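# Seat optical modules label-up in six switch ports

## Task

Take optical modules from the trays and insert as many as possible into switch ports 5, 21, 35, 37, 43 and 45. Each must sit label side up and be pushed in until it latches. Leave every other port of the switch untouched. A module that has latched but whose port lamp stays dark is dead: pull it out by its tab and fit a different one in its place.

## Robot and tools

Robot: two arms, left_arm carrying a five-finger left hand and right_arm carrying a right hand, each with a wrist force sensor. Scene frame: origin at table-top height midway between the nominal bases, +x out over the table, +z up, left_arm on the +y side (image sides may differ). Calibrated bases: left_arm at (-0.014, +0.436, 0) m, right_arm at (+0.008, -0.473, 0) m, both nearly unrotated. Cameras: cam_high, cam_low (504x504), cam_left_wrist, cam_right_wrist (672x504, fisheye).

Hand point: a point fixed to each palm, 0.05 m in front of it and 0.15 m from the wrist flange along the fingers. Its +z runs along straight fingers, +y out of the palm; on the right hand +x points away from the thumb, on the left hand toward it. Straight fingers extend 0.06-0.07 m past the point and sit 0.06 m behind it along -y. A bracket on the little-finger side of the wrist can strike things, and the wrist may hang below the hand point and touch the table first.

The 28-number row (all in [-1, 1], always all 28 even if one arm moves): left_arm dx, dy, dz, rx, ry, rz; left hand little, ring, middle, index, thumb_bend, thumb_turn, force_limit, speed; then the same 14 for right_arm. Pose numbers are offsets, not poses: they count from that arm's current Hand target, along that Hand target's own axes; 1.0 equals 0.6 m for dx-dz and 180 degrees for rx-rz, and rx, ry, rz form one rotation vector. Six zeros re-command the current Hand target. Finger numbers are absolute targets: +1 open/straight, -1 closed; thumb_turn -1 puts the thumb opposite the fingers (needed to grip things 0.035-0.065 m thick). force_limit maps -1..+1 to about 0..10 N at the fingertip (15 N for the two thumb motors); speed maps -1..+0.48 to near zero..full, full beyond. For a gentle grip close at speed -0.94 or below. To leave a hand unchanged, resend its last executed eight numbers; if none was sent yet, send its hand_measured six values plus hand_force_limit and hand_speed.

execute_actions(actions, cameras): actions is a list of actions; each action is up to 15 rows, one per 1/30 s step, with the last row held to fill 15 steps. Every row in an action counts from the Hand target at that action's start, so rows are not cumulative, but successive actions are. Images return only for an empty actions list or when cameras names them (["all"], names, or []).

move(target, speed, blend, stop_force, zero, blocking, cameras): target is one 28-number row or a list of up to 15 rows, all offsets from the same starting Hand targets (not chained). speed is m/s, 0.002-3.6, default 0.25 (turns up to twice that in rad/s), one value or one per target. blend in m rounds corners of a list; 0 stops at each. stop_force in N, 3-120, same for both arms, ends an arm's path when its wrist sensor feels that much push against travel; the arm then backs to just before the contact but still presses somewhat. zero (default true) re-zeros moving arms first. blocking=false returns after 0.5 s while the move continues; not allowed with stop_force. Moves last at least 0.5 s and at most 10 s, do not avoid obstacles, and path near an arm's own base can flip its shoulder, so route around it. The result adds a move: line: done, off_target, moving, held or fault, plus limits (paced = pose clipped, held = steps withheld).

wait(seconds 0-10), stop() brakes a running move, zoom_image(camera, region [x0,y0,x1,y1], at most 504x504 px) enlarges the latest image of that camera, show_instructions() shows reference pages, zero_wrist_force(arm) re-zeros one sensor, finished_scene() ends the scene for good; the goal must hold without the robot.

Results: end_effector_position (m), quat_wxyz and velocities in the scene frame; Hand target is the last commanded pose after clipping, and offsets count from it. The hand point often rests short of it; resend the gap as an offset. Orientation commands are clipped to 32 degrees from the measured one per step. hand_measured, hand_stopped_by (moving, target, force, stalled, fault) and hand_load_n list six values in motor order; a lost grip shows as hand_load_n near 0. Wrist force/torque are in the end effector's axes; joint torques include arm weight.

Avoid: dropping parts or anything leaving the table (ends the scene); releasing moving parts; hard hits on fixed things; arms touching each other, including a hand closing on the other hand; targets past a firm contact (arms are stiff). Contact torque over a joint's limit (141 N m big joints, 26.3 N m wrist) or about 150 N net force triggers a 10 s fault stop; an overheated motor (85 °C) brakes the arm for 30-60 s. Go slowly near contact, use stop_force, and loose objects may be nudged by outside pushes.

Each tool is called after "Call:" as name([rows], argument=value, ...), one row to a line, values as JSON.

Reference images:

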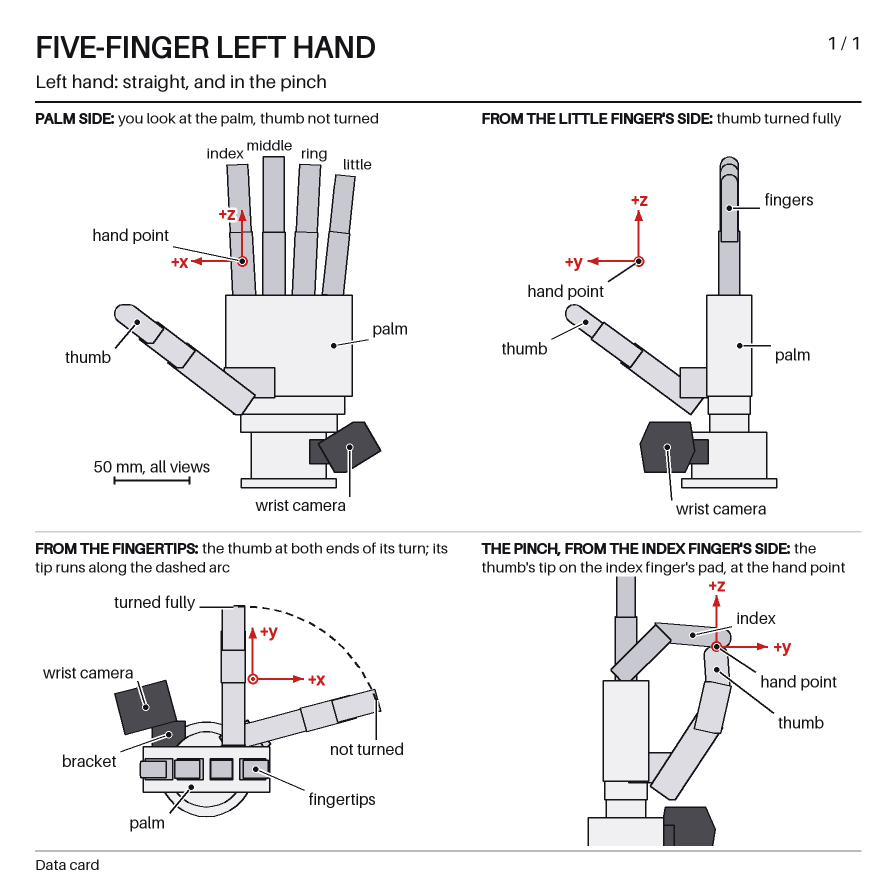

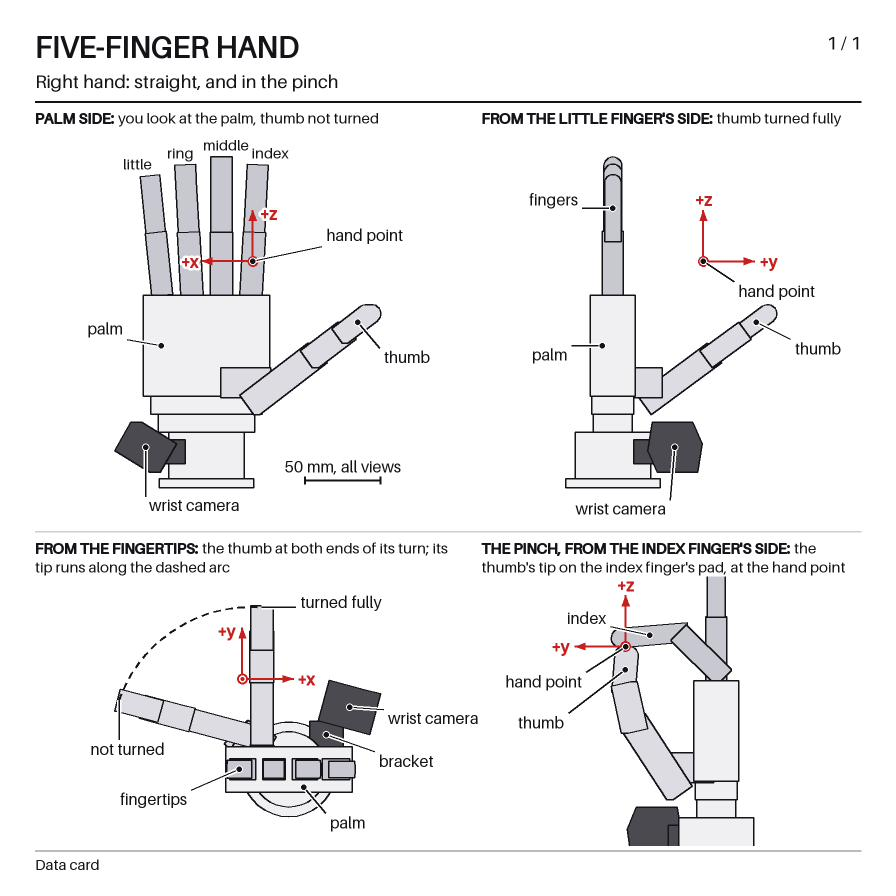

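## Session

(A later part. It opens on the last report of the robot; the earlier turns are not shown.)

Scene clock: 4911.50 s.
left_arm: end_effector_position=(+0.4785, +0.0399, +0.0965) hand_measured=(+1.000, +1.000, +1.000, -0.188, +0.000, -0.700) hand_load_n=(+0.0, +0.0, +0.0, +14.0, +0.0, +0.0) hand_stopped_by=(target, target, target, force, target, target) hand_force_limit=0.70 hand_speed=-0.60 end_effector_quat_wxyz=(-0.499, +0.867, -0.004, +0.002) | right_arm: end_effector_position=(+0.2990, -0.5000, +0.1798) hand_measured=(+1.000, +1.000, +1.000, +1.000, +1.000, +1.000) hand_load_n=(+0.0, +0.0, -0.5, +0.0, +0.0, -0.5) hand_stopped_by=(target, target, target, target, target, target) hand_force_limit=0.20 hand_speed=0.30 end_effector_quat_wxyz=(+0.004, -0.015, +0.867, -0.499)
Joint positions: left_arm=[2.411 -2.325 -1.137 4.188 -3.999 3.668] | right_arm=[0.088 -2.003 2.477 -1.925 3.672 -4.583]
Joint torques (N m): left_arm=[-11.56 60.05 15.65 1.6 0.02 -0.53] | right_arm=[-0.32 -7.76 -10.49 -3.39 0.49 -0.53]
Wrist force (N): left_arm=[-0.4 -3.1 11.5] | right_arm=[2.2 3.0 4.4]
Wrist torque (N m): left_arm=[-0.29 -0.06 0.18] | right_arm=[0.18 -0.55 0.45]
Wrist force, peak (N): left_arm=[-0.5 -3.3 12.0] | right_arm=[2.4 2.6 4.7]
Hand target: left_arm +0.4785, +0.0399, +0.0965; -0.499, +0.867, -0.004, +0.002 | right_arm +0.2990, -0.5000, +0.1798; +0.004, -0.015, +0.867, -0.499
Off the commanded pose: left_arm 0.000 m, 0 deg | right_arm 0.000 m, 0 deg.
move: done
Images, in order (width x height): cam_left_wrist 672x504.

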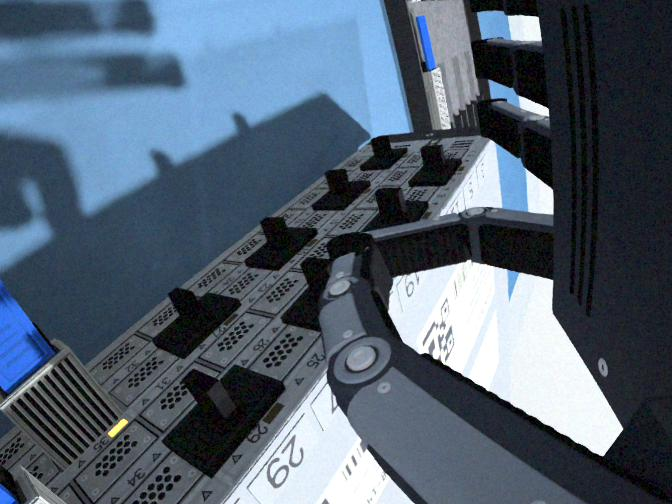

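Call:
move([
  [0,0,0,0,0,0,1,1,1,-0.1,0.45,-0.7,0.7,0.4,0,0,0,0,0,0,1,1,1,1,1,1,0.2,0.3],
  [0,0,0,0,0,0,1,1,1,-0.1,0.42,-0.53,0.7,0.3,0,0,0,0,0,0,1,1,1,1,1,1,0.2,0.3],
  [0,0,0,0,0,0,1,1,1,-0.7,0.0,-0.53,0.7,-0.6,0,0,0,0,0,0,1,1,1,1,1,1,0.2,0.3],
], speed=0.1, cameras=["cam_left_wrist"])

Scene clock: 4968.83 s.
left_arm: end_effector_position=(+0.4785, +0.0399, +0.0965) hand_measured=(+1.000, +1.000, +1.000, -0.182, +0.356, -0.532) hand_load_n=(+0.0, +0.0, +0.0, +14.5, +15.5, -12.5) hand_stopped_by=(target, target, target, force, force, target) hand_force_limit=0.70 hand_speed=-0.60 end_effector_quat_wxyz=(-0.499, +0.867, -0.004, +0.002) | right_arm: end_effector_position=(+0.2990, -0.5000, +0.1798) hand_measured=(+1.000, +1.000, +1.000, +1.000, +1.000, +1.000) hand_load_n=(+0.0, +0.0, -0.5, +0.0, +0.0, +0.0) hand_stopped_by=(target, target, target, target, target, target) hand_force_limit=0.20 hand_speed=0.30 end_effector_quat_wxyz=(+0.004, -0.015, +0.867, -0.499)
Joint positions: left_arm=[2.411 -2.325 -1.137 4.188 -3.999 3.668] | right_arm=[0.088 -2.003 2.477 -1.925 3.672 -4.583]
Joint torques (N m): left_arm=[7.53 43.58 14.58 2.48 3.61 -0.46] | right_arm=[-1.23 -9.43 -9.92 -3.41 0.3 -0.42]
Wrist force (N): left_arm=[-6.0 6.9 4.3] | right_arm=[2.3 2.8 4.3]
Wrist torque (N m): left_arm=[-0.16 0.16 0.38] | right_arm=[0.16 -0.57 0.46]
Wrist force, peak (N): left_arm=[-0.3 -3.0 11.8] | right_arm=[2.4 2.8 4.6]
Hand target: left_arm +0.4785, +0.0399, +0.0965; -0.499, +0.867, -0.004, +0.002 | right_arm +0.2990, -0.5000, +0.1798; +0.004, -0.015, +0.867, -0.499
Off the commanded pose: left_arm 0.000 m, 0 deg | right_arm 0.000 m, 0 deg.
move: done
Images, in order (width x height): cam_left_wrist 672x504.

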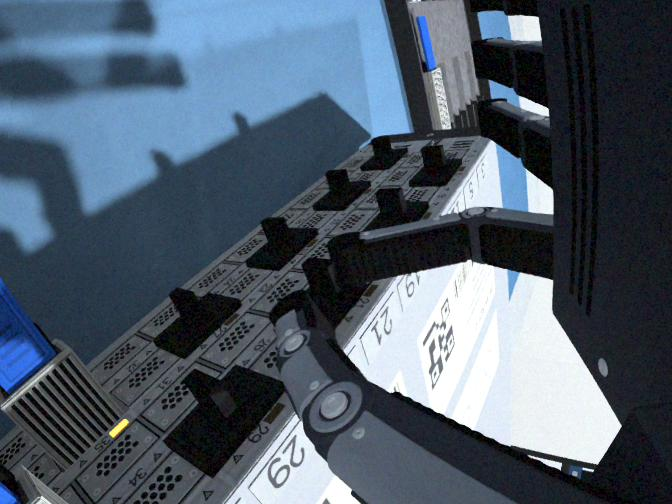

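Call:
move([
  [0.0,0.0010,0.0006,0,0,0,1,1,1,-0.7,0.0,-0.53,0.7,-0.6,0,0,0,0,0,0,1,1,1,1,1,1,0.2,0.3],
  [-0.0833,0.0014,0.0,0,0,0,1,1,1,-0.7,0.0,-0.53,0.7,-0.6,0,0,0,0,0,0,1,1,1,1,1,1,0.2,0.3],
  [-0.0900,0.0708,0.0460,0,0,0,1,1,1,-0.7,0.0,-0.53,0.7,-0.6,0,0,0,0,0,0,1,1,1,1,1,1,0.2,0.3],
], speed=[0.02,0.07,0.12], stop_force=40, cameras=["cam_left_wrist"])

Scene clock: 4999.37 s.
left_arm: end_effector_position=(+0.4245, +0.0429, +0.0458) hand_measured=(+1.000, +1.000, +1.000, -0.184, +0.354, -0.532) hand_load_n=(+0.0, +0.0, -0.5, +0.0, +0.0, +0.0) hand_stopped_by=(target, target, target, force, force, target) hand_force_limit=0.70 hand_speed=-0.60 end_effector_quat_wxyz=(-0.499, +0.867, -0.004, +0.002) | right_arm: end_effector_position=(+0.2990, -0.5000, +0.1798) hand_measured=(+1.000, +1.000, +1.000, +1.000, +1.000, +1.000) hand_load_n=(+0.0, +0.0, +0.0, -0.5, +0.0, +0.0) hand_stopped_by=(target, target, target, target, target, target) hand_force_limit=0.20 hand_speed=0.30 end_effector_quat_wxyz=(+0.004, -0.015, +0.867, -0.499)
Joint positions: left_arm=[2.362 -2.296 -1.325 4.32 -4.035 3.627] | right_arm=[0.088 -2.003 2.477 -1.925 3.672 -4.583]
Joint torques (N m): left_arm=[-7.33 56.86 33.33 2.02 -0.6 0.66] | right_arm=[-3.84 -7.99 -10.37 -3.48 0.28 -0.17]
Wrist force (N): left_arm=[0.3 1.0 1.0] | right_arm=[2.1 2.6 4.4]
Wrist torque (N m): left_arm=[-0.25 0.02 0.23] | right_arm=[0.12 -0.54 0.44]
Wrist force, peak (N): left_arm=[-6.2 6.8 4.3] | right_arm=[2.4 2.7 4.9]
Hand target: left_arm +0.4245, +0.0429, +0.0459; -0.499, +0.867, -0.004, +0.002 | right_arm +0.2990, -0.5000, +0.1798; +0.004, -0.015, +0.867, -0.499
Off the commanded pose: left_arm 0.000 m, 0 deg | right_arm 0.000 m, 0 deg.
move: done
Images, in order (width x height): cam_left_wrist 672x504.

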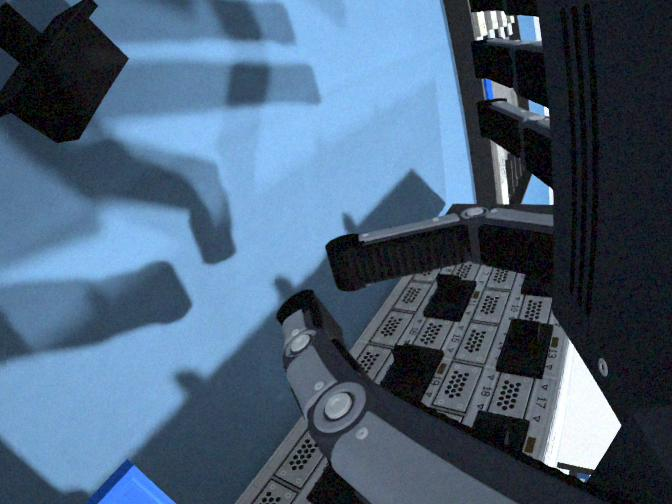

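Call:
move([
  [0.0342,-0.0720,-0.0474,0,0,0,1,1,1,-0.1,0.45,-0.65,0.7,0.3,0,0,0,0,0,0,1,1,1,1,1,1,0.2,0.3],
  [0.0900,-0.0738,-0.0478,0,0,0,1,1,1,-0.1,0.45,-0.65,0.7,0.3,0,0,0,0,0,0,1,1,1,1,1,1,0.2,0.3],
  [0.0900,-0.0738,-0.0478,0,0,0,1,1,1,-0.7,-0.05,-0.65,1.0,-0.4,0,0,0,0,0,0,1,1,1,1,1,1,0.2,0.3],
], speed=[0.2,0.1,0.1], cameras=["cam_left_wrist"])

Scene clock: 5074.67 s.
left_arm: end_effector_position=(+0.4785, +0.0398, +0.0985) hand_measured=(+1.000, +1.000, +1.000, -0.390, +0.292, -0.650) hand_load_n=(+0.0, +0.0, +0.0, +16.0, +15.0, +0.0) hand_stopped_by=(target, target, target, force, force, target) hand_force_limit=1.00 hand_speed=-0.40 end_effector_quat_wxyz=(-0.499, +0.867, -0.004, +0.002) | right_arm: end_effector_position=(+0.2990, -0.5000, +0.1798) hand_measured=(+1.000, +1.000, +1.000, +1.000, +1.000, +1.000) hand_load_n=(+0.0, +0.0, +0.0, +0.0, +0.0, +0.0) hand_stopped_by=(target, target, target, target, target, target) hand_force_limit=0.20 hand_speed=0.30 end_effector_quat_wxyz=(+0.004, -0.015, +0.867, -0.499)
Joint positions: left_arm=[2.411 -2.324 -1.134 4.184 -3.999 3.668] | right_arm=[0.088 -2.003 2.477 -1.925 3.672 -4.583]
Joint torques (N m): left_arm=[-7.21 59.56 21.6 1.76 -0.34 0.28] | right_arm=[-5.15 -8.95 -9.53 -3.28 0.32 0.12]
Wrist force (N): left_arm=[0.7 0.9 1.1] | right_arm=[2.1 2.7 4.5]
Wrist torque (N m): left_arm=[-0.31 -0.03 0.25] | right_arm=[0.13 -0.54 0.44]
Wrist force, peak (N): left_arm=[-4.8 -1.0 1.1] | right_arm=[2.5 2.8 4.7]
Hand target: left_arm +0.4785, +0.0398, +0.0986; -0.499, +0.867, -0.004, +0.002 | right_arm +0.2990, -0.5000, +0.1798; +0.004, -0.015, +0.867, -0.499
Off the commanded pose: left_arm 0.000 m, 0 deg | right_arm 0.000 m, 0 deg.
move: done
Images, in order (width x height): cam_left_wrist 672x504.

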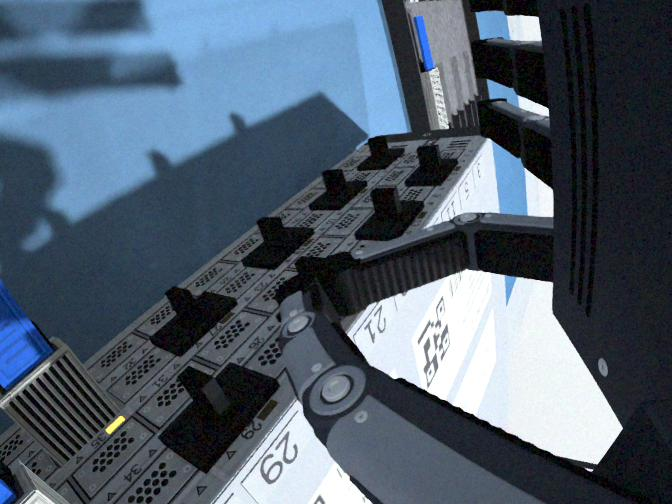

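Call:
zoom_image(camera="cam_left_wrist", region=[260, 210, 400, 350])

Scaled by 3.600 from the camera's 672x504 image, which has a finer 960x720 frame.

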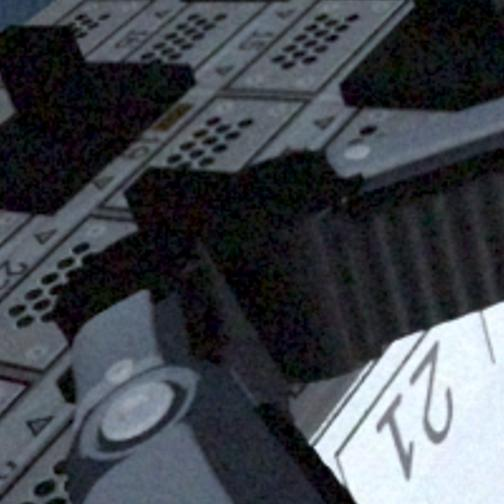

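Call:
zoom_image(camera="cam_left_wrist", region=[150, 340, 300, 490])

Scaled by 3.360 from the camera's 672x504 image, which has a finer 960x720 frame.

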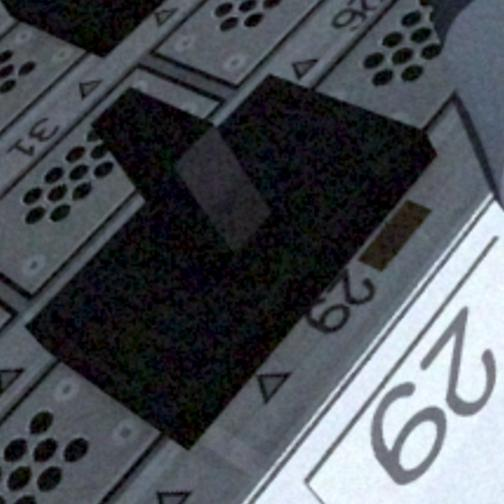

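Call:
move([
  [-0.0833,0.0004,-0.0006,0,0,0,1,1,1,-0.7,-0.05,-0.65,1.0,-0.4,0,0,0,0,0,0,1,1,1,1,1,1,0.2,0.3],
  [-0.0900,0.0738,0.0478,0,0,0,1,1,1,-0.7,-0.05,-0.65,1.0,-0.4,0,0,0,0,0,0,1,1,1,1,1,1,0.2,0.3],
], speed=[0.07,0.15], stop_force=40, cameras=["cam_left_wrist"])

Scene clock: 5127.63 s.
left_arm: end_effector_position=(+0.4245, +0.0429, +0.0459) hand_measured=(+1.000, +1.000, +1.000, -0.390, +0.292, -0.650) hand_load_n=(+0.0, +0.0, +0.0, +16.0, +15.0, +0.0) hand_stopped_by=(target, target, target, force, force, target) hand_force_limit=1.00 hand_speed=-0.40 end_effector_quat_wxyz=(-0.499, +0.867, -0.004, +0.002) | right_arm: end_effector_position=(+0.2990, -0.5000, +0.1798) hand_measured=(+1.000, +1.000, +1.000, +1.000, +1.000, +1.000) hand_load_n=(+0.0, +0.0, +0.0, -0.5, +0.0, -0.5) hand_stopped_by=(target, target, target, target, target, target) hand_force_limit=0.20 hand_speed=0.30 end_effector_quat_wxyz=(+0.004, -0.015, +0.867, -0.499)
Joint positions: left_arm=[2.362 -2.296 -1.325 4.32 -4.035 3.627] | right_arm=[0.088 -2.003 2.477 -1.925 3.672 -4.583]
Joint torques (N m): left_arm=[-8.01 47.71 26.55 1.95 -0.4 1.01] | right_arm=[-6.91 -9.08 -10.01 -3.26 0.29 0.38]
Wrist force (N): left_arm=[0.6 0.8 1.2] | right_arm=[2.4 2.6 4.5]
Wrist torque (N m): left_arm=[-0.29 -0.01 0.25] | right_arm=[0.12 -0.58 0.46]
Wrist force, peak (N): left_arm=[0.5 2.2 1.9] | right_arm=[2.4 2.8 4.7]
Hand target: left_arm +0.4245, +0.0429, +0.0459; -0.499, +0.867, -0.004, +0.002 | right_arm +0.2990, -0.5000, +0.1798; +0.004, -0.015, +0.867, -0.499
Off the commanded pose: left_arm 0.000 m, 0 deg | right_arm 0.000 m, 0 deg.
move: done
Images, in order (width x height): cam_left_wrist 672x504.

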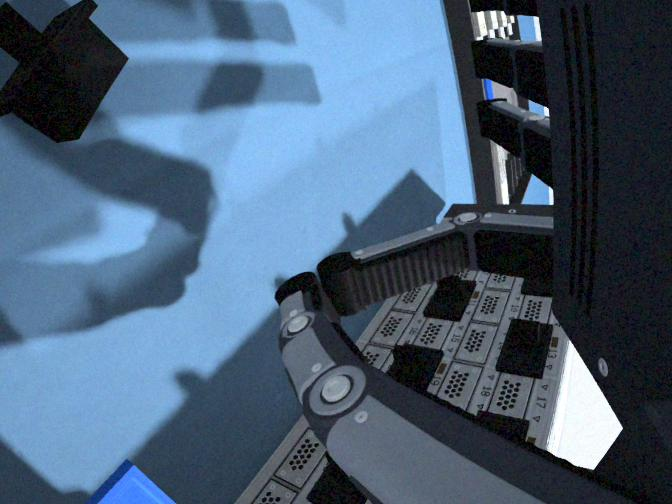

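Call:
move([
  [0.0507,-0.0650,-0.0313,0,0,0,1,1,1,-0.1,0.42,-0.68,0.7,0.3,0,0,0,0,0,0,1,1,1,1,1,1,0.2,0.3],
  [0.0899,-0.0652,-0.0310,0,0,0,1,1,1,-0.1,0.42,-0.68,0.7,0.3,0,0,0,0,0,0,1,1,1,1,1,1,0.2,0.3],
  [0.0899,-0.0652,-0.0310,0,0,0,1,1,1,-0.7,-0.05,-0.68,0.9,-0.4,0,0,0,0,0,0,1,1,1,1,1,1,0.2,0.3],
], speed=[0.2,0.1,0.1], cameras=["cam_left_wrist"])

Scene clock: 5203.40 s.
left_arm: end_effector_position=(+0.4785, +0.0460, +0.0890) hand_measured=(+1.000, +1.000, +1.000, -0.272, +0.238, -0.680) hand_load_n=(+0.0, +0.0, +0.0, +15.0, +20.0, +0.5) hand_stopped_by=(target, target, target, force, force, target) hand_force_limit=0.90 hand_speed=-0.40 end_effector_quat_wxyz=(-0.499, +0.867, -0.004, +0.002) | right_arm: end_effector_position=(+0.2990, -0.5000, +0.1798) hand_measured=(+1.000, +1.000, +1.000, +1.000, +1.000, +1.000) hand_load_n=(+0.0, +0.0, +0.0, +0.0, +0.0, -0.5) hand_stopped_by=(target, target, target, target, target, target) hand_force_limit=0.20 hand_speed=0.30 end_effector_quat_wxyz=(+0.004, -0.015, +0.867, -0.499)
Joint positions: left_arm=[2.417 -2.319 -1.168 4.217 -3.994 3.673] | right_arm=[0.088 -2.003 2.477 -1.925 3.672 -4.583]
Joint torques (N m): left_arm=[-5.28 58.82 21.64 1.76 0.15 0.12] | right_arm=[-9.6 -8.3 -11.53 -3.37 0.22 0.69]
Wrist force (N): left_arm=[3.5 3.6 7.7] | right_arm=[2.3 2.6 4.5]
Wrist torque (N m): left_arm=[-0.24 -0.13 0.24] | right_arm=[0.12 -0.56 0.45]
Wrist force, peak (N): left_arm=[1.9 -2.4 13.7] | right_arm=[2.3 2.8 4.7]
Hand target: left_arm +0.4785, +0.0460, +0.0890; -0.499, +0.867, -0.004, +0.002 | right_arm +0.2990, -0.5000, +0.1798; +0.004, -0.015, +0.867, -0.499
Off the commanded pose: left_arm 0.000 m, 0 deg | right_arm 0.000 m, 0 deg.
move: done
Images, in order (width x height): cam_left_wrist 672x504.

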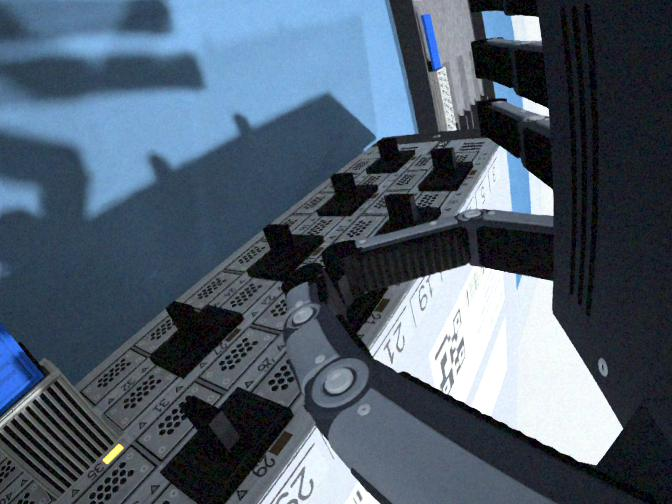

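Call:
move([
  [0.0,0.0006,0.0009,0,0,0,1,1,1,-0.7,-0.05,-0.68,0.9,-0.4,0,0,0,0,0,0,1,1,1,1,1,1,0.2,0.3],
  [-0.0833,0.0010,0.0003,0,0,0,1,1,1,-0.7,-0.05,-0.68,0.9,-0.4,0,0,0,0,0,0,1,1,1,1,1,1,0.2,0.3],
  [-0.0900,0.0867,0.0501,0,0,0,1,1,1,-0.7,-0.05,-0.68,0.9,-0.4,0,0,0,0,0,0,1,1,1,1,1,1,0.2,0.3],
], speed=[0.02,0.07,0.15], stop_force=45, cameras=["cam_left_wrist"])

Scene clock: 5219.93 s.
left_arm: end_effector_position=(+0.4245, +0.0464, +0.0290) hand_measured=(+1.000, +1.000, +1.000, -0.272, +0.238, -0.680) hand_load_n=(+0.0, +0.0, +0.0, +14.0, +18.5, -2.0) hand_stopped_by=(target, target, target, force, force, target) hand_force_limit=0.90 hand_speed=-0.40 end_effector_quat_wxyz=(-0.499, +0.867, -0.004, +0.002) | right_arm: end_effector_position=(+0.2990, -0.5000, +0.1798) hand_measured=(+1.000, +1.000, +1.000, +1.000, +1.000, +1.000) hand_load_n=(+0.0, +0.0, +0.0, +0.0, +0.0, -0.5) hand_stopped_by=(target, target, target, target, target, target) hand_force_limit=0.20 hand_speed=0.30 end_effector_quat_wxyz=(+0.004, -0.015, +0.867, -0.499)
Joint positions: left_arm=[2.366 -2.309 -1.35 4.36 -4.033 3.63] | right_arm=[0.088 -2.003 2.477 -1.925 3.672 -4.583]
Joint torques (N m): left_arm=[4.76 39.6 32.61 2.04 1.95 0.85] | right_arm=[-9.76 -8.75 -10.26 -3.2 0.3 0.87]
Wrist force (N): left_arm=[0.6 0.9 0.8] | right_arm=[2.2 2.8 4.6]
Wrist torque (N m): left_arm=[-0.26 -0.03 0.25] | right_arm=[0.13 -0.55 0.45]
Wrist force, peak (N): left_arm=[13.1 1.1 4.4] | right_arm=[2.4 2.7 4.7]
Hand target: left_arm +0.4245, +0.0464, +0.0290; -0.499, +0.867, -0.004, +0.002 | right_arm +0.2990, -0.5000, +0.1798; +0.004, -0.015, +0.867, -0.499
Off the commanded pose: left_arm 0.000 m, 0 deg | right_arm 0.000 m, 0 deg.
move: done
Images, in order (width x height): cam_left_wrist 672x504.

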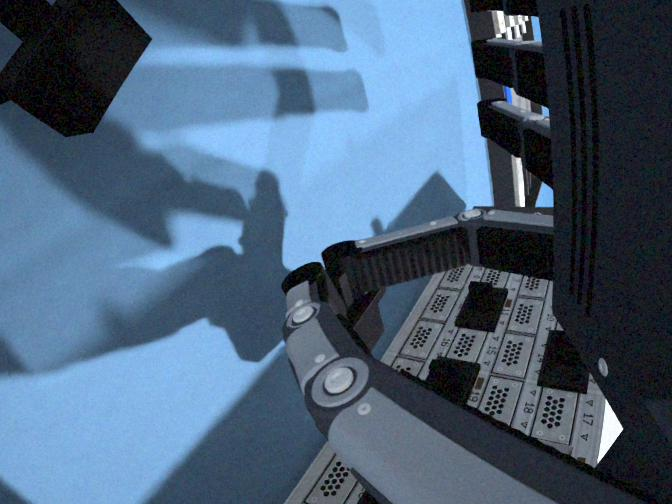

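Call:
move(target=[0.0,0.0303,0.0176,0,0,0,1,1,1,-0.7,-0.05,-0.68,0.9,-0.4,0,0,0,0,0,0,1,1,1,1,1,1,0.2,0.3], speed=0.025, stop_force=3.5, cameras=["cam_high","cam_left_wrist"])

Scene clock: 5263.30 s.
left_arm: end_effector_position=(+0.4245, +0.0464, +0.0164) hand_measured=(+1.000, +1.000, +1.000, -0.272, +0.238, -0.680) hand_load_n=(+0.0, +0.0, +0.0, +12.5, +19.5, -2.0) hand_stopped_by=(target, target, target, force, force, target) hand_force_limit=0.90 hand_speed=-0.40 end_effector_quat_wxyz=(-0.499, +0.867, -0.004, +0.002) | right_arm: end_effector_position=(+0.2990, -0.5000, +0.1798) hand_measured=(+1.000, +1.000, +1.000, +1.000, +1.000, +1.000) hand_load_n=(+0.0, +0.0, +0.0, +0.0, +0.0, +0.0) hand_stopped_by=(target, target, target, target, target, target) hand_force_limit=0.20 hand_speed=0.30 end_effector_quat_wxyz=(+0.004, -0.015, +0.867, -0.499)
Joint positions: left_arm=[2.366 -2.325 -1.359 4.385 -4.033 3.63] | right_arm=[0.088 -2.003 2.477 -1.925 3.672 -4.583]
Joint torques (N m): left_arm=[4.81 55.69 30.84 1.78 2.06 0.48] | right_arm=[-8.89 -9.15 -10.3 -3.07 0.42 1.05]
Wrist force (N): left_arm=[-0.1 -1.2 -1.5] | right_arm=[2.3 2.5 4.5]
Wrist torque (N m): left_arm=[-0.34 -0.01 0.25] | right_arm=[0.11 -0.57 0.46]
Wrist force, peak (N): left_arm=[-9.5 -13.0 -9.4] | right_arm=[2.4 2.8 4.7]
Hand target: left_arm +0.4245, +0.0464, +0.0164; -0.499, +0.867, -0.004, +0.002 (not the last commanded pose) | right_arm +0.2990, -0.5000, +0.1798; +0.004, -0.015, +0.867, -0.499
Off the commanded pose: left_arm 0.008 m, 0 deg | right_arm 0.000 m, 0 deg.
move: contact (left_arm)
Images, in order (width x height): cam_high 504x504, cam_left_wrist 672x504.

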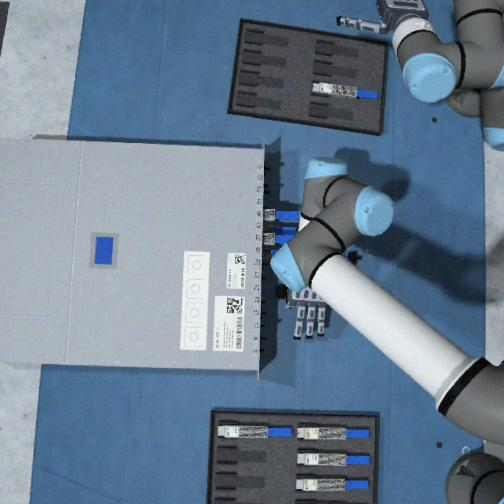

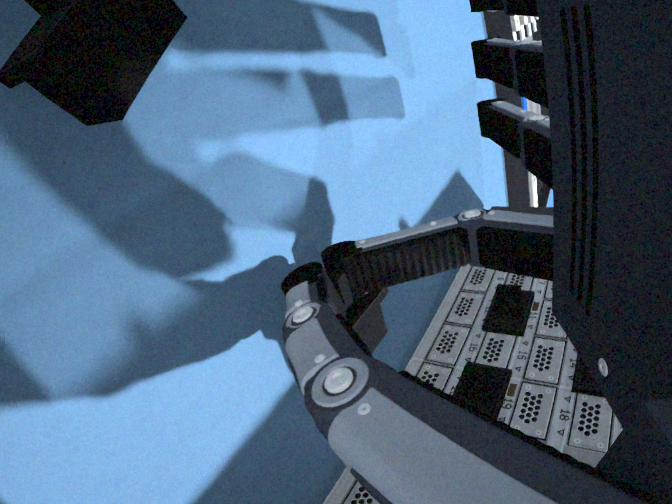

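Call:
zoom_image(camera="cam_high", region=[200, 400, 390, 504])

Call:
zoom_image(camera="cam_high", region=[240, 200, 330, 290])

Scaled by 2.653 from the camera's 504x504 image, which has a finer 720x720 frame.

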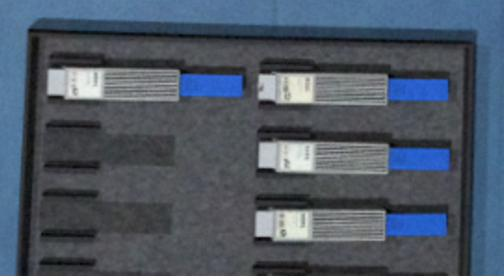

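Scaled by 5.600 from the camera's 504x504 image, which has a finer 720x720 frame.

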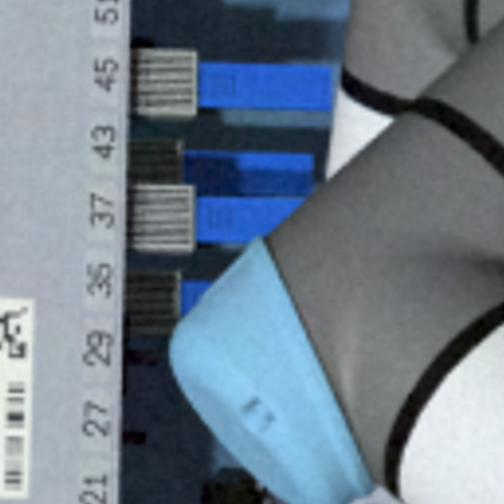

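Call:
move([
  [0.0,-0.0288,-0.0168,0,0,0,1,1,1,-0.1,0.42,-0.68,0.7,0.2,0,0,0,0,0,0,1,1,1,1,1,1,0.2,0.3],
  [0.0411,-0.1838,0.0752,0,0,0,1,1,1,-0.1,0.42,-0.68,0.7,0.2,0,0,0,0,0,0,1,1,1,1,1,1,0.2,0.3],
  [0.0814,-0.1849,0.0769,0,0,0,1,1,1,-0.1,0.42,-0.68,0.7,0.2,0,0,0,0,0,0,1,1,1,1,1,1,0.2,0.3],
  [0.0814,-0.1849,0.0769,0,0,0,1,1,1,-0.7,-0.05,-0.68,0.9,-0.4,0,0,0,0,0,0,1,1,1,1,1,1,0.2,0.3],
], speed=[0.04,0.25,0.1,0.1], blend=[0.008,0.015,0,0], cameras=["cam_high","cam_left_wrist"])

Scene clock: 5303.97 s.
left_arm: end_effector_position=(+0.4742, +0.1415, +0.0892) hand_measured=(+1.000, +1.000, +1.000, -0.228, +0.178, -0.680) hand_load_n=(+0.0, +0.0, +0.0, +15.5, +17.0, +0.5) hand_stopped_by=(target, target, target, force, force, target) hand_force_limit=0.90 hand_speed=-0.40 end_effector_quat_wxyz=(-0.499, +0.867, -0.004, +0.002) | right_arm: end_effector_position=(+0.2990, -0.5000, +0.1798) hand_measured=(+1.000, +1.000, +1.000, +1.000, +1.000, +1.000) hand_load_n=(+0.0, +0.0, +0.0, +0.0, +0.0, +0.0) hand_stopped_by=(target, target, target, target, target, target) hand_force_limit=0.20 hand_speed=0.30 end_effector_quat_wxyz=(+0.004, -0.015, +0.867, -0.499)
Joint positions: left_arm=[2.523 -2.143 -1.485 4.427 -3.917 3.774] | right_arm=[0.088 -2.003 2.477 -1.925 3.672 -4.583]
Joint torques (N m): left_arm=[-6.54 38.8 28.36 3.29 0.23 0.45] | right_arm=[-9.83 -9.18 -10.16 -3.07 0.39 1.18]
Wrist force (N): left_arm=[0.1 2.9 8.7] | right_arm=[2.2 2.7 4.3]
Wrist torque (N m): left_arm=[-0.21 -0.14 0.29] | right_arm=[0.14 -0.54 0.45]
Wrist force, peak (N): left_arm=[-1.4 -2.8 13.6] | right_arm=[2.5 2.9 4.5]
Hand target: left_arm +0.4742, +0.1415, +0.0892; -0.499, +0.867, -0.004, +0.002 | right_arm +0.2990, -0.5000, +0.1798; +0.004, -0.015, +0.867, -0.499
Off the commanded pose: left_arm 0.000 m, 0 deg | right_arm 0.000 m, 0 deg.
move: done; blend cut to 0.0121 m at target 2
Images, in order (width x height): cam_high 504x504, cam_left_wrist 672x504.

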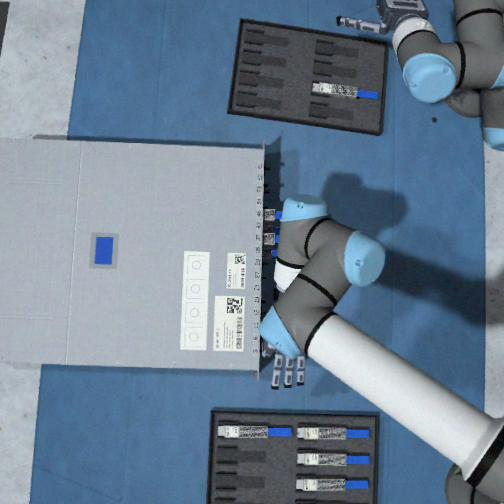

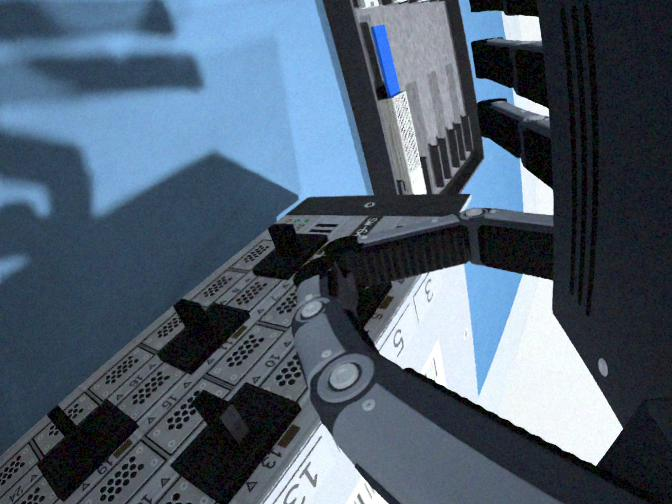

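Call:
move([
  [0.0,0.0005,0.0011,0,0,0,1,1,1,-0.7,-0.05,-0.68,0.9,-0.4,0,0,0,0,0,0,1,1,1,1,1,1,0.2,0.3],
  [-0.0833,0.0025,-0.0023,0,0,0,1,1,1,-0.7,-0.05,-0.68,0.9,-0.4,0,0,0,0,0,0,1,1,1,1,1,1,0.2,0.3],
  [-0.0844,0.1049,0.0552,0,0,0,1,1,1,-0.7,-0.05,-0.68,0.9,-0.4,0,0,0,0,0,0,1,1,1,1,1,1,0.2,0.3],
  [-0.0844,0.1049,0.0552,0,0,0,1,1,1,-0.17,0.3,-0.68,0.4,-0.2,0,0,0,0,0,0,1,1,1,1,1,1,0.2,0.3],
  [-0.0844,0.0472,0.0217,0,0,0,1,1,1,-0.17,0.3,-0.68,0.4,-0.2,0,0,0,0,0,0,1,1,1,1,1,1,0.2,0.3],
  [-0.2822,-0.2313,0.3287,0,-0.0125,-0.0073,1,1,1,0,0.5,-0.8,0.4,0.2,0,0,0,0,0,0,1,1,1,1,1,1,0.2,0.3],
], speed=[0.03,0.08,0.15,0.1,0.1,0.4], blend=[0.0004,0.01,0,0,0.01,0], cameras=["cam_left_wrist","cam_high"])

Scene clock: 5485.13 s.
left_arm: end_effector_position=(+0.3071, +0.3833, +0.1103) hand_measured=(+1.000, +1.000, +1.000, +0.000, +0.500, -0.800) hand_load_n=(+0.0, +0.0, +0.0, +0.0, +0.0, +0.0) hand_stopped_by=(target, target, target, target, target, target) hand_force_limit=0.40 hand_speed=0.20 end_effector_quat_wxyz=(-0.499, +0.866, +0.016, -0.009) | right_arm: end_effector_position=(+0.2990, -0.5000, +0.1798) hand_measured=(+1.000, +1.000, +1.000, +1.000, +1.000, +1.000) hand_load_n=(+0.0, +0.0, +0.0, +0.0, +0.0, +0.0) hand_stopped_by=(target, target, target, target, target, target) hand_force_limit=0.20 hand_speed=0.30 end_effector_quat_wxyz=(+0.004, -0.015, +0.867, -0.499)
Joint positions: left_arm=[2.809 -1.494 -2.328 4.848 -3.769 4.07] | right_arm=[0.088 -2.003 2.477 -1.925 3.672 -4.583]
Joint torques (N m): left_arm=[6.9 25.06 5.96 3.03 2.75 1.46] | right_arm=[-9.23 -7.52 -10.39 -3.12 0.21 1.12]
Wrist force (N): left_arm=[0.6 0.6 1.2] | right_arm=[2.4 2.7 4.5]
Wrist torque (N m): left_arm=[-0.30 -0.06 0.22] | right_arm=[0.13 -0.58 0.46]
Wrist force, peak (N): left_arm=[14.1 0.3 4.6] | right_arm=[2.3 2.8 4.8]
Hand target: left_arm +0.3071, +0.3833, +0.1103; -0.499, +0.866, +0.016, -0.009 | right_arm +0.2990, -0.5000, +0.1798; +0.004, -0.015, +0.867, -0.499
Off the commanded pose: left_arm 0.000 m, 0 deg | right_arm 0.000 m, 0 deg.
move: done
Images, in order (width x height): cam_high 504x504, cam_left_wrist 672x504.

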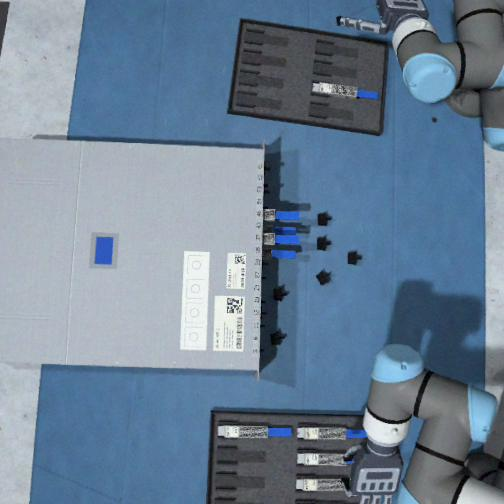

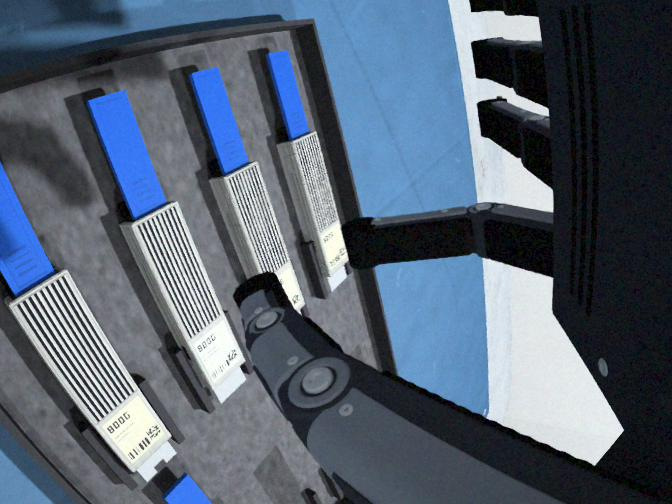

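Call:
wait(seconds=0, cameras=["cam_left_wrist", "cam_high"])

Scene clock: 5537.33 s.
left_arm: end_effector_position=(+0.3071, +0.3833, +0.1103) hand_measured=(+1.000, +1.000, +1.000, +0.000, +0.500, -0.800) hand_load_n=(+0.0, +0.0, +0.0, +0.0, +0.0, +0.0) hand_stopped_by=(target, target, target, target, target, target) hand_force_limit=0.40 hand_speed=0.20 end_effector_quat_wxyz=(-0.499, +0.866, +0.016, -0.009) | right_arm: end_effector_position=(+0.2990, -0.5000, +0.1798) hand_measured=(+1.000, +1.000, +1.000, +1.000, +1.000, +1.000) hand_load_n=(-0.5, +0.0, +0.0, +0.0, +0.0, +0.0) hand_stopped_by=(target, target, target, target, target, target) hand_force_limit=0.20 hand_speed=0.30 end_effector_quat_wxyz=(+0.004, -0.015, +0.867, -0.499)
Joint positions: left_arm=[2.809 -1.494 -2.328 4.848 -3.769 4.07] | right_arm=[0.088 -2.003 2.477 -1.925 3.672 -4.583]
Joint torques (N m): left_arm=[7.64 24.61 5.67 2.87 2.78 1.35] | right_arm=[-9.33 -8.05 -9.16 -3.02 0.38 1.02]
Wrist force (N): left_arm=[0.5 0.6 1.1] | right_arm=[2.2 2.5 4.5]
Wrist torque (N m): left_arm=[-0.30 -0.04 0.21] | right_arm=[0.11 -0.54 0.44]
Wrist force, peak (N): left_arm=[0.4 0.7 1.4] | right_arm=[2.4 2.9 4.8]
Hand target: left_arm +0.3071, +0.3833, +0.1103; -0.499, +0.866, +0.016, -0.009 | right_arm +0.2990, -0.5000, +0.1798; +0.004, -0.015, +0.867, -0.499
Off the commanded pose: left_arm 0.000 m, 0 deg | right_arm 0.000 m, 0 deg.
Images, in order (width x height): cam_high 504x504, cam_left_wrist 672x504.

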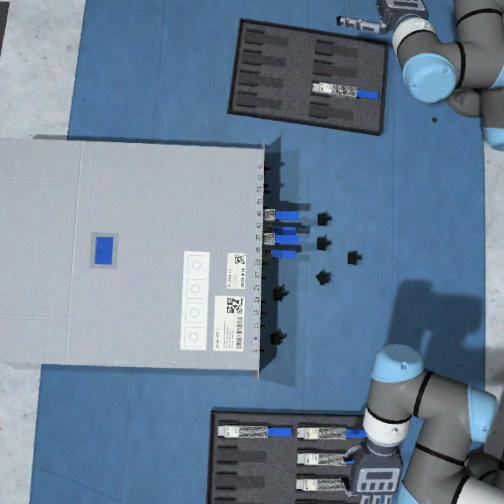

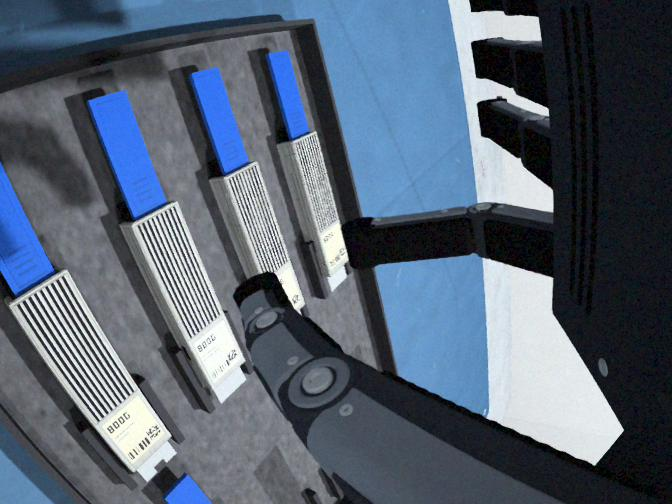

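Call:
zoom_image(camera="cam_left_wrist", region=[80, 60, 360, 420])

Call:
zoom_image(camera="cam_high", region=[200, 380, 430, 504])

Scaled by 1.400 from the camera's 672x504 image, which has a finer 960x720 frame.

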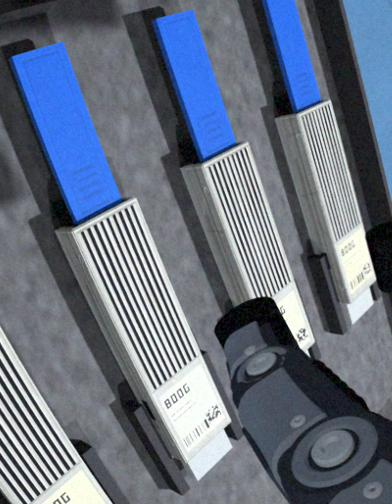

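Scaled by 2.191 from the camera's 504x504 image, which has a finer 720x720 frame.

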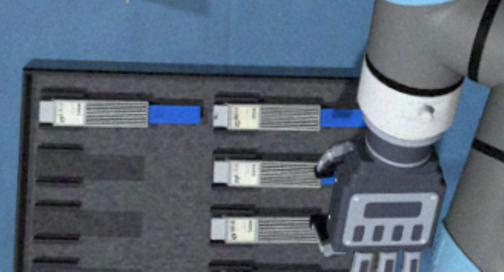

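Call:
zoom_image(camera="cam_high", region=[250, 260, 380, 390])

Call:
zoom_image(camera="cam_high", region=[280, 410, 380, 504])

Scaled by 3.877 from the camera's 504x504 image, which has a finer 720x720 frame.

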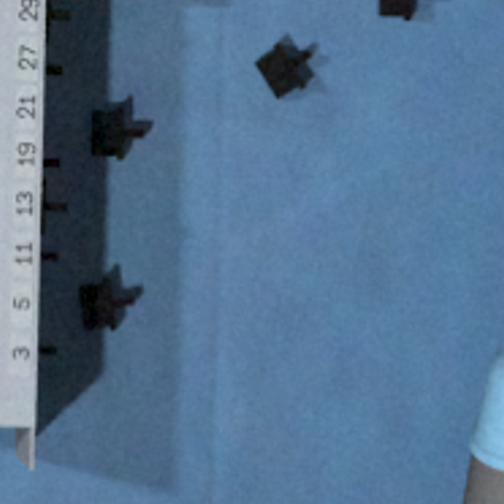

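Scaled by 5.040 from the camera's 504x504 image, which has a finer 720x720 frame.

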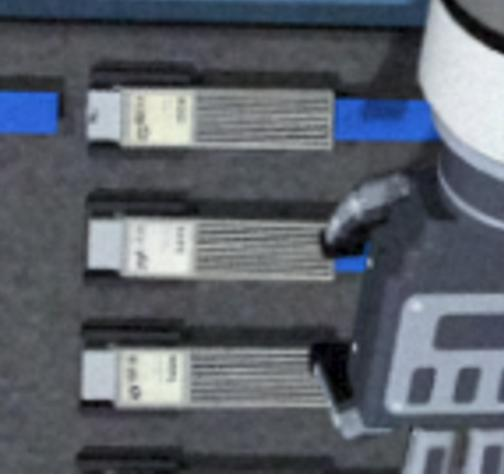

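Call:
move(target=[0.0124,0.0859,0.0521,0,0,0,1,1,1,0,0.5,-0.8,0.4,0.2,0,0,0,0,0,0,1,1,1,1,1,1,0.2,0.3], speed=0.15, cameras=["cam_left_wrist"])

Scene clock: 5740.50 s.
left_arm: end_effector_position=(+0.3145, +0.3848, +0.0500) hand_measured=(+1.000, +1.000, +1.000, +0.000, +0.500, -0.800) hand_load_n=(+0.0, +0.0, +0.0, +0.0, +0.0, +0.0) hand_stopped_by=(target, target, target, target, target, target) hand_force_limit=0.40 hand_speed=0.20 end_effector_quat_wxyz=(-0.499, +0.866, +0.016, -0.009) | right_arm: end_effector_position=(+0.2990, -0.5000, +0.1798) hand_measured=(+1.000, +1.000, +1.000, +1.000, +1.000, +1.000) hand_load_n=(+0.0, +0.0, +0.0, +0.0, +0.0, -0.5) hand_stopped_by=(target, target, target, target, target, target) hand_force_limit=0.20 hand_speed=0.30 end_effector_quat_wxyz=(+0.004, -0.015, +0.867, -0.499)
Joint positions: left_arm=[2.82 -1.65 -2.394 5.083 -3.763 4.085] | right_arm=[0.088 -2.003 2.477 -1.925 3.672 -4.583]
Joint torques (N m): left_arm=[-5.51 6.64 27.62 3.07 0.61 -1.44] | right_arm=[-8.58 -8.65 -10.5 -2.91 0.41 1.09]
Wrist force (N): left_arm=[0.3 0.8 1.6] | right_arm=[2.1 2.7 4.5]
Wrist torque (N m): left_arm=[-0.32 0.04 0.14] | right_arm=[0.12 -0.53 0.44]
Wrist force, peak (N): left_arm=[0.3 2.1 2.1] | right_arm=[2.4 2.7 4.8]
Hand target: left_arm +0.3145, +0.3847, +0.0500; -0.499, +0.866, +0.016, -0.009 | right_arm +0.2990, -0.5000, +0.1798; +0.004, -0.015, +0.867, -0.499
Off the commanded pose: left_arm 0.000 m, 0 deg | right_arm 0.000 m, 0 deg.
move: done
Images, in order (width x height): cam_left_wrist 672x504.

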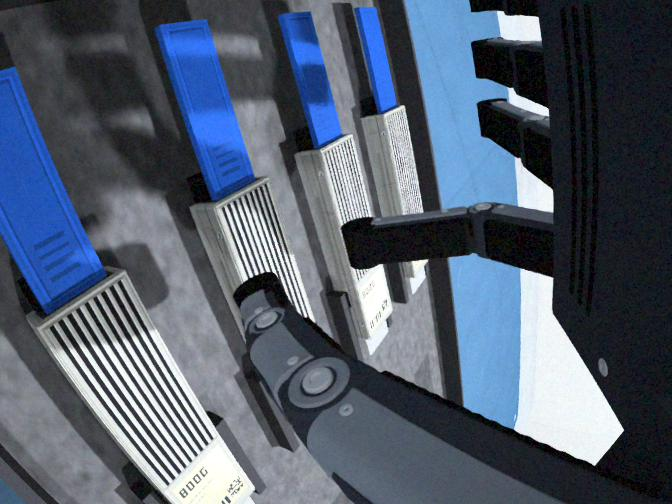

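Call:
zoom_image(camera="cam_left_wrist", region=[170, 130, 400, 360])

Scaled by 2.191 from the camera's 672x504 image, which has a finer 960x720 frame.

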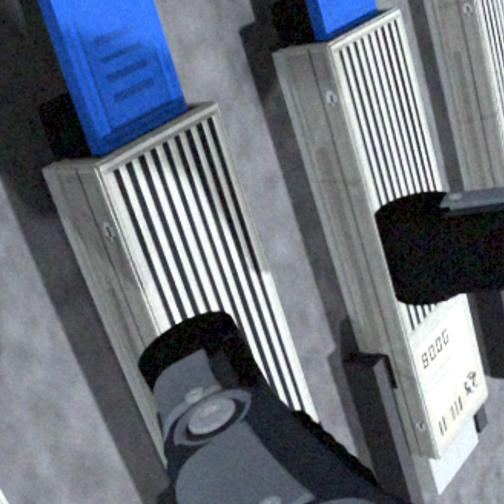

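Call:
move(target=[-0.0003,0.0279,0.0190,0,0,0,1,1,1,0,0.5,-0.8,0.4,0.2,0,0,0,0,0,0,1,1,1,1,1,1,0.2,0.3], speed=0.06, stop_force=6, cameras=["cam_left_wrist"])

Scene clock: 5871.77 s.
left_arm: end_effector_position=(+0.3143, +0.3862, +0.0298) hand_measured=(+1.000, +1.000, +1.000, +0.000, +0.500, -0.800) hand_load_n=(+0.0, +0.0, +0.0, +0.0, +0.0, +0.0) hand_stopped_by=(target, target, target, target, target, target) hand_force_limit=0.40 hand_speed=0.20 end_effector_quat_wxyz=(-0.499, +0.866, +0.016, -0.009) | right_arm: end_effector_position=(+0.2990, -0.5000, +0.1798) hand_measured=(+1.000, +1.000, +1.000, +1.000, +1.000, +1.000) hand_load_n=(+0.0, +0.0, +0.0, +0.0, -0.5, +0.0) hand_stopped_by=(target, target, target, target, target, target) hand_force_limit=0.20 hand_speed=0.30 end_effector_quat_wxyz=(+0.004, -0.015, +0.867, -0.499)
Joint positions: left_arm=[2.823 -1.706 -2.417 5.165 -3.761 4.09] | right_arm=[0.088 -2.003 2.477 -1.925 3.672 -4.583]
Joint torques (N m): left_arm=[-4.69 29.89 26.98 3 0.69 -1.03] | right_arm=[-9.48 -8.59 -8.74 -2.96 0.41 1.07]
Wrist force (N): left_arm=[0.2 0.6 1.2] | right_arm=[2.4 2.8 4.6]
Wrist torque (N m): left_arm=[-0.33 0.05 0.14] | right_arm=[0.14 -0.58 0.46]
Wrist force, peak (N): left_arm=[0.4 0.9 1.7] | right_arm=[2.4 2.8 4.7]
Hand target: left_arm +0.3143, +0.3862, +0.0298; -0.499, +0.866, +0.016, -0.009 | right_arm +0.2990, -0.5000, +0.1798; +0.004, -0.015, +0.867, -0.499
Off the commanded pose: left_arm 0.000 m, 0 deg | right_arm 0.000 m, 0 deg.
move: done
Images, in order (width x height): cam_left_wrist 672x504.

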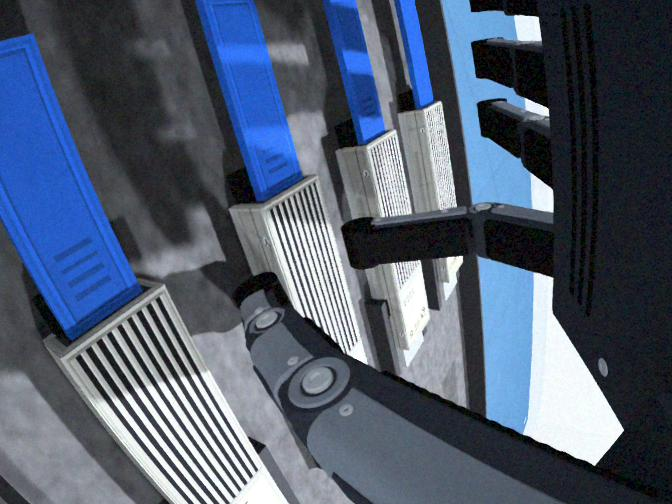

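Call:
move([
  [0,0.0006,0.0003,0,0,0,1,1,1,-0.07,0.45,-0.8,0.4,-0.6,0,0,0,0,0,0,1,1,1,1,1,1,0.2,0.3],
  [0,0.0035,0.0020,0,0,0,1,1,1,-0.4,0.2,-0.8,0.4,-0.8,0,0,0,0,0,0,1,1,1,1,1,1,0.2,0.3],
], speed=0.05)

Scene clock: 5892.17 s.
left_arm: end_effector_position=(+0.3143, +0.3862, +0.0273) hand_measured=(+1.000, +1.000, +1.000, -0.102, +0.420, -0.800) hand_load_n=(+0.0, +0.0, +0.0, +10.0, +11.5, +0.0) hand_stopped_by=(target, target, target, force, force, target) hand_force_limit=0.40 hand_speed=-0.80 end_effector_quat_wxyz=(-0.499, +0.866, +0.016, -0.009) | right_arm: end_effector_position=(+0.2990, -0.5000, +0.1798) hand_measured=(+1.000, +1.000, +1.000, +1.000, +1.000, +1.000) hand_load_n=(+0.0, +0.0, +0.0, +0.0, +0.0, +0.0) hand_stopped_by=(target, target, target, target, target, target) hand_force_limit=0.20 hand_speed=0.30 end_effector_quat_wxyz=(+0.004, -0.015, +0.867, -0.499)
Joint positions: left_arm=[2.823 -1.713 -2.419 5.175 -3.761 4.09] | right_arm=[0.088 -2.003 2.477 -1.925 3.672 -4.583]
Joint torques (N m): left_arm=[0.64 28.9 6.93 0.14 1.49 0.93] | right_arm=[-10.08 -8.11 -11.01 -2.97 0.47 1.15]
Wrist force (N): left_arm=[0.4 1.2 1.7] | right_arm=[2.4 2.7 4.6]
Wrist torque (N m): left_arm=[-0.35 0.02 0.15] | right_arm=[0.12 -0.57 0.46]
Wrist force, peak (N): left_arm=[0.4 1.4 1.8] | right_arm=[2.3 2.7 4.8]
Hand target: left_arm +0.3143, +0.3862, +0.0274; -0.499, +0.866, +0.016, -0.009 | right_arm +0.2990, -0.5000, +0.1798; +0.004, -0.015, +0.867, -0.499
Off the commanded pose: left_arm 0.000 m, 0 deg | right_arm 0.000 m, 0 deg.
move: done

Call:
move([
  [0,-0.0686,-0.0397,0,0,0,1,1,1,-0.4,0.2,-0.8,0.4,-0.8,0,0,0,0,0,0,1,1,1,1,1,1,0.2,0.3],
  [0.1064,0.0096,-0.3574,0,0,0,1,1,1,-0.4,0.2,-0.8,0.4,-0.8,0,0,0,0,0,0,1,1,1,1,1,1,0.2,0.3],
  [0.1193,0.1528,-0.5783,0,0,0,1,1,1,-0.4,0.2,-0.8,0.4,-0.8,0,0,0,0,0,0,1,1,1,1,1,1,0.2,0.3],
  [0.1246,0.1896,-0.5572,0,0,0,1,1,1,-0.4,0.2,-0.8,0.4,-0.8,0,0,0,0,0,0,1,1,1,1,1,1,0.2,0.3],
], speed=[0.15,0.3,0.3,0.12], blend=[0.02,0.04,0.012,0], cameras=["cam_left_wrist", "cam_low"])

Scene clock: 5924.90 s.
left_arm: end_effector_position=(+0.4015, +0.0429, +0.0968) hand_measured=(+1.000, +1.000, +1.000, -0.102, +0.420, -0.800) hand_load_n=(+0.0, +0.0, +0.0, +10.0, +11.0, +0.0) hand_stopped_by=(target, target, target, force, force, target) hand_force_limit=0.40 hand_speed=-0.80 end_effector_quat_wxyz=(-0.499, +0.866, +0.016, -0.009) | right_arm: end_effector_position=(+0.2990, -0.5000, +0.1798) hand_measured=(+1.000, +1.000, +1.000, +1.000, +1.000, +1.000) hand_load_n=(-0.5, +0.0, +0.0, +0.0, +0.0, +0.0) hand_stopped_by=(target, target, target, target, target, target) hand_force_limit=0.20 hand_speed=0.30 end_effector_quat_wxyz=(+0.004, -0.015, +0.867, -0.499)
Joint positions: left_arm=[2.346 -2.232 -1.29 4.191 -4.083 3.578] | right_arm=[0.088 -2.003 2.477 -1.925 3.672 -4.583]
Joint torques (N m): left_arm=[-7.09 52.23 25.34 1.97 -0.55 -0.95] | right_arm=[-9.51 -8.37 -10.73 -2.78 0.33 1.12]
Wrist force (N): left_arm=[0.6 2.1 1.8] | right_arm=[2.4 2.7 4.6]
Wrist torque (N m): left_arm=[-0.26 -0.01 0.20] | right_arm=[0.11 -0.58 0.46]
Wrist force, peak (N): left_arm=[0.8 3.4 2.8] | right_arm=[2.4 2.9 4.7]
Hand target: left_arm +0.4015, +0.0428, +0.0967; -0.499, +0.866, +0.016, -0.009 | right_arm +0.2990, -0.5000, +0.1798; +0.004, -0.015, +0.867, -0.499
Off the commanded pose: left_arm 0.000 m, 0 deg | right_arm 0.000 m, 0 deg.
move: done
Images, in order (width x height): cam_low 504x504, cam_left_wrist 672x504.

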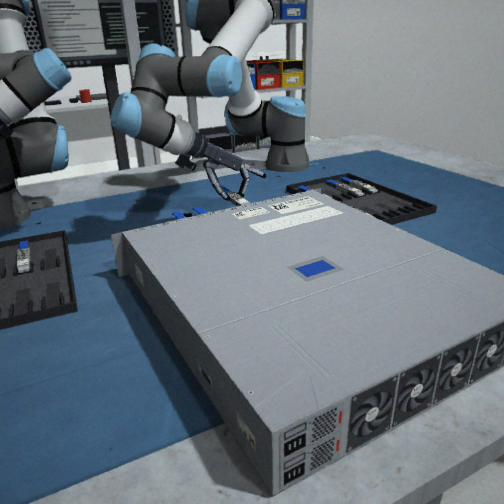

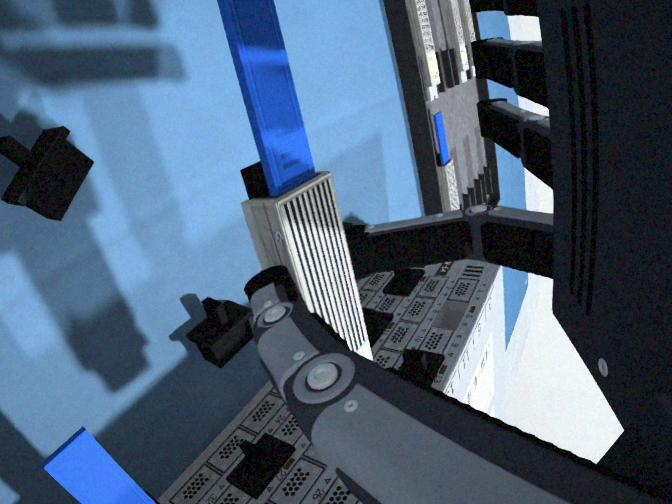

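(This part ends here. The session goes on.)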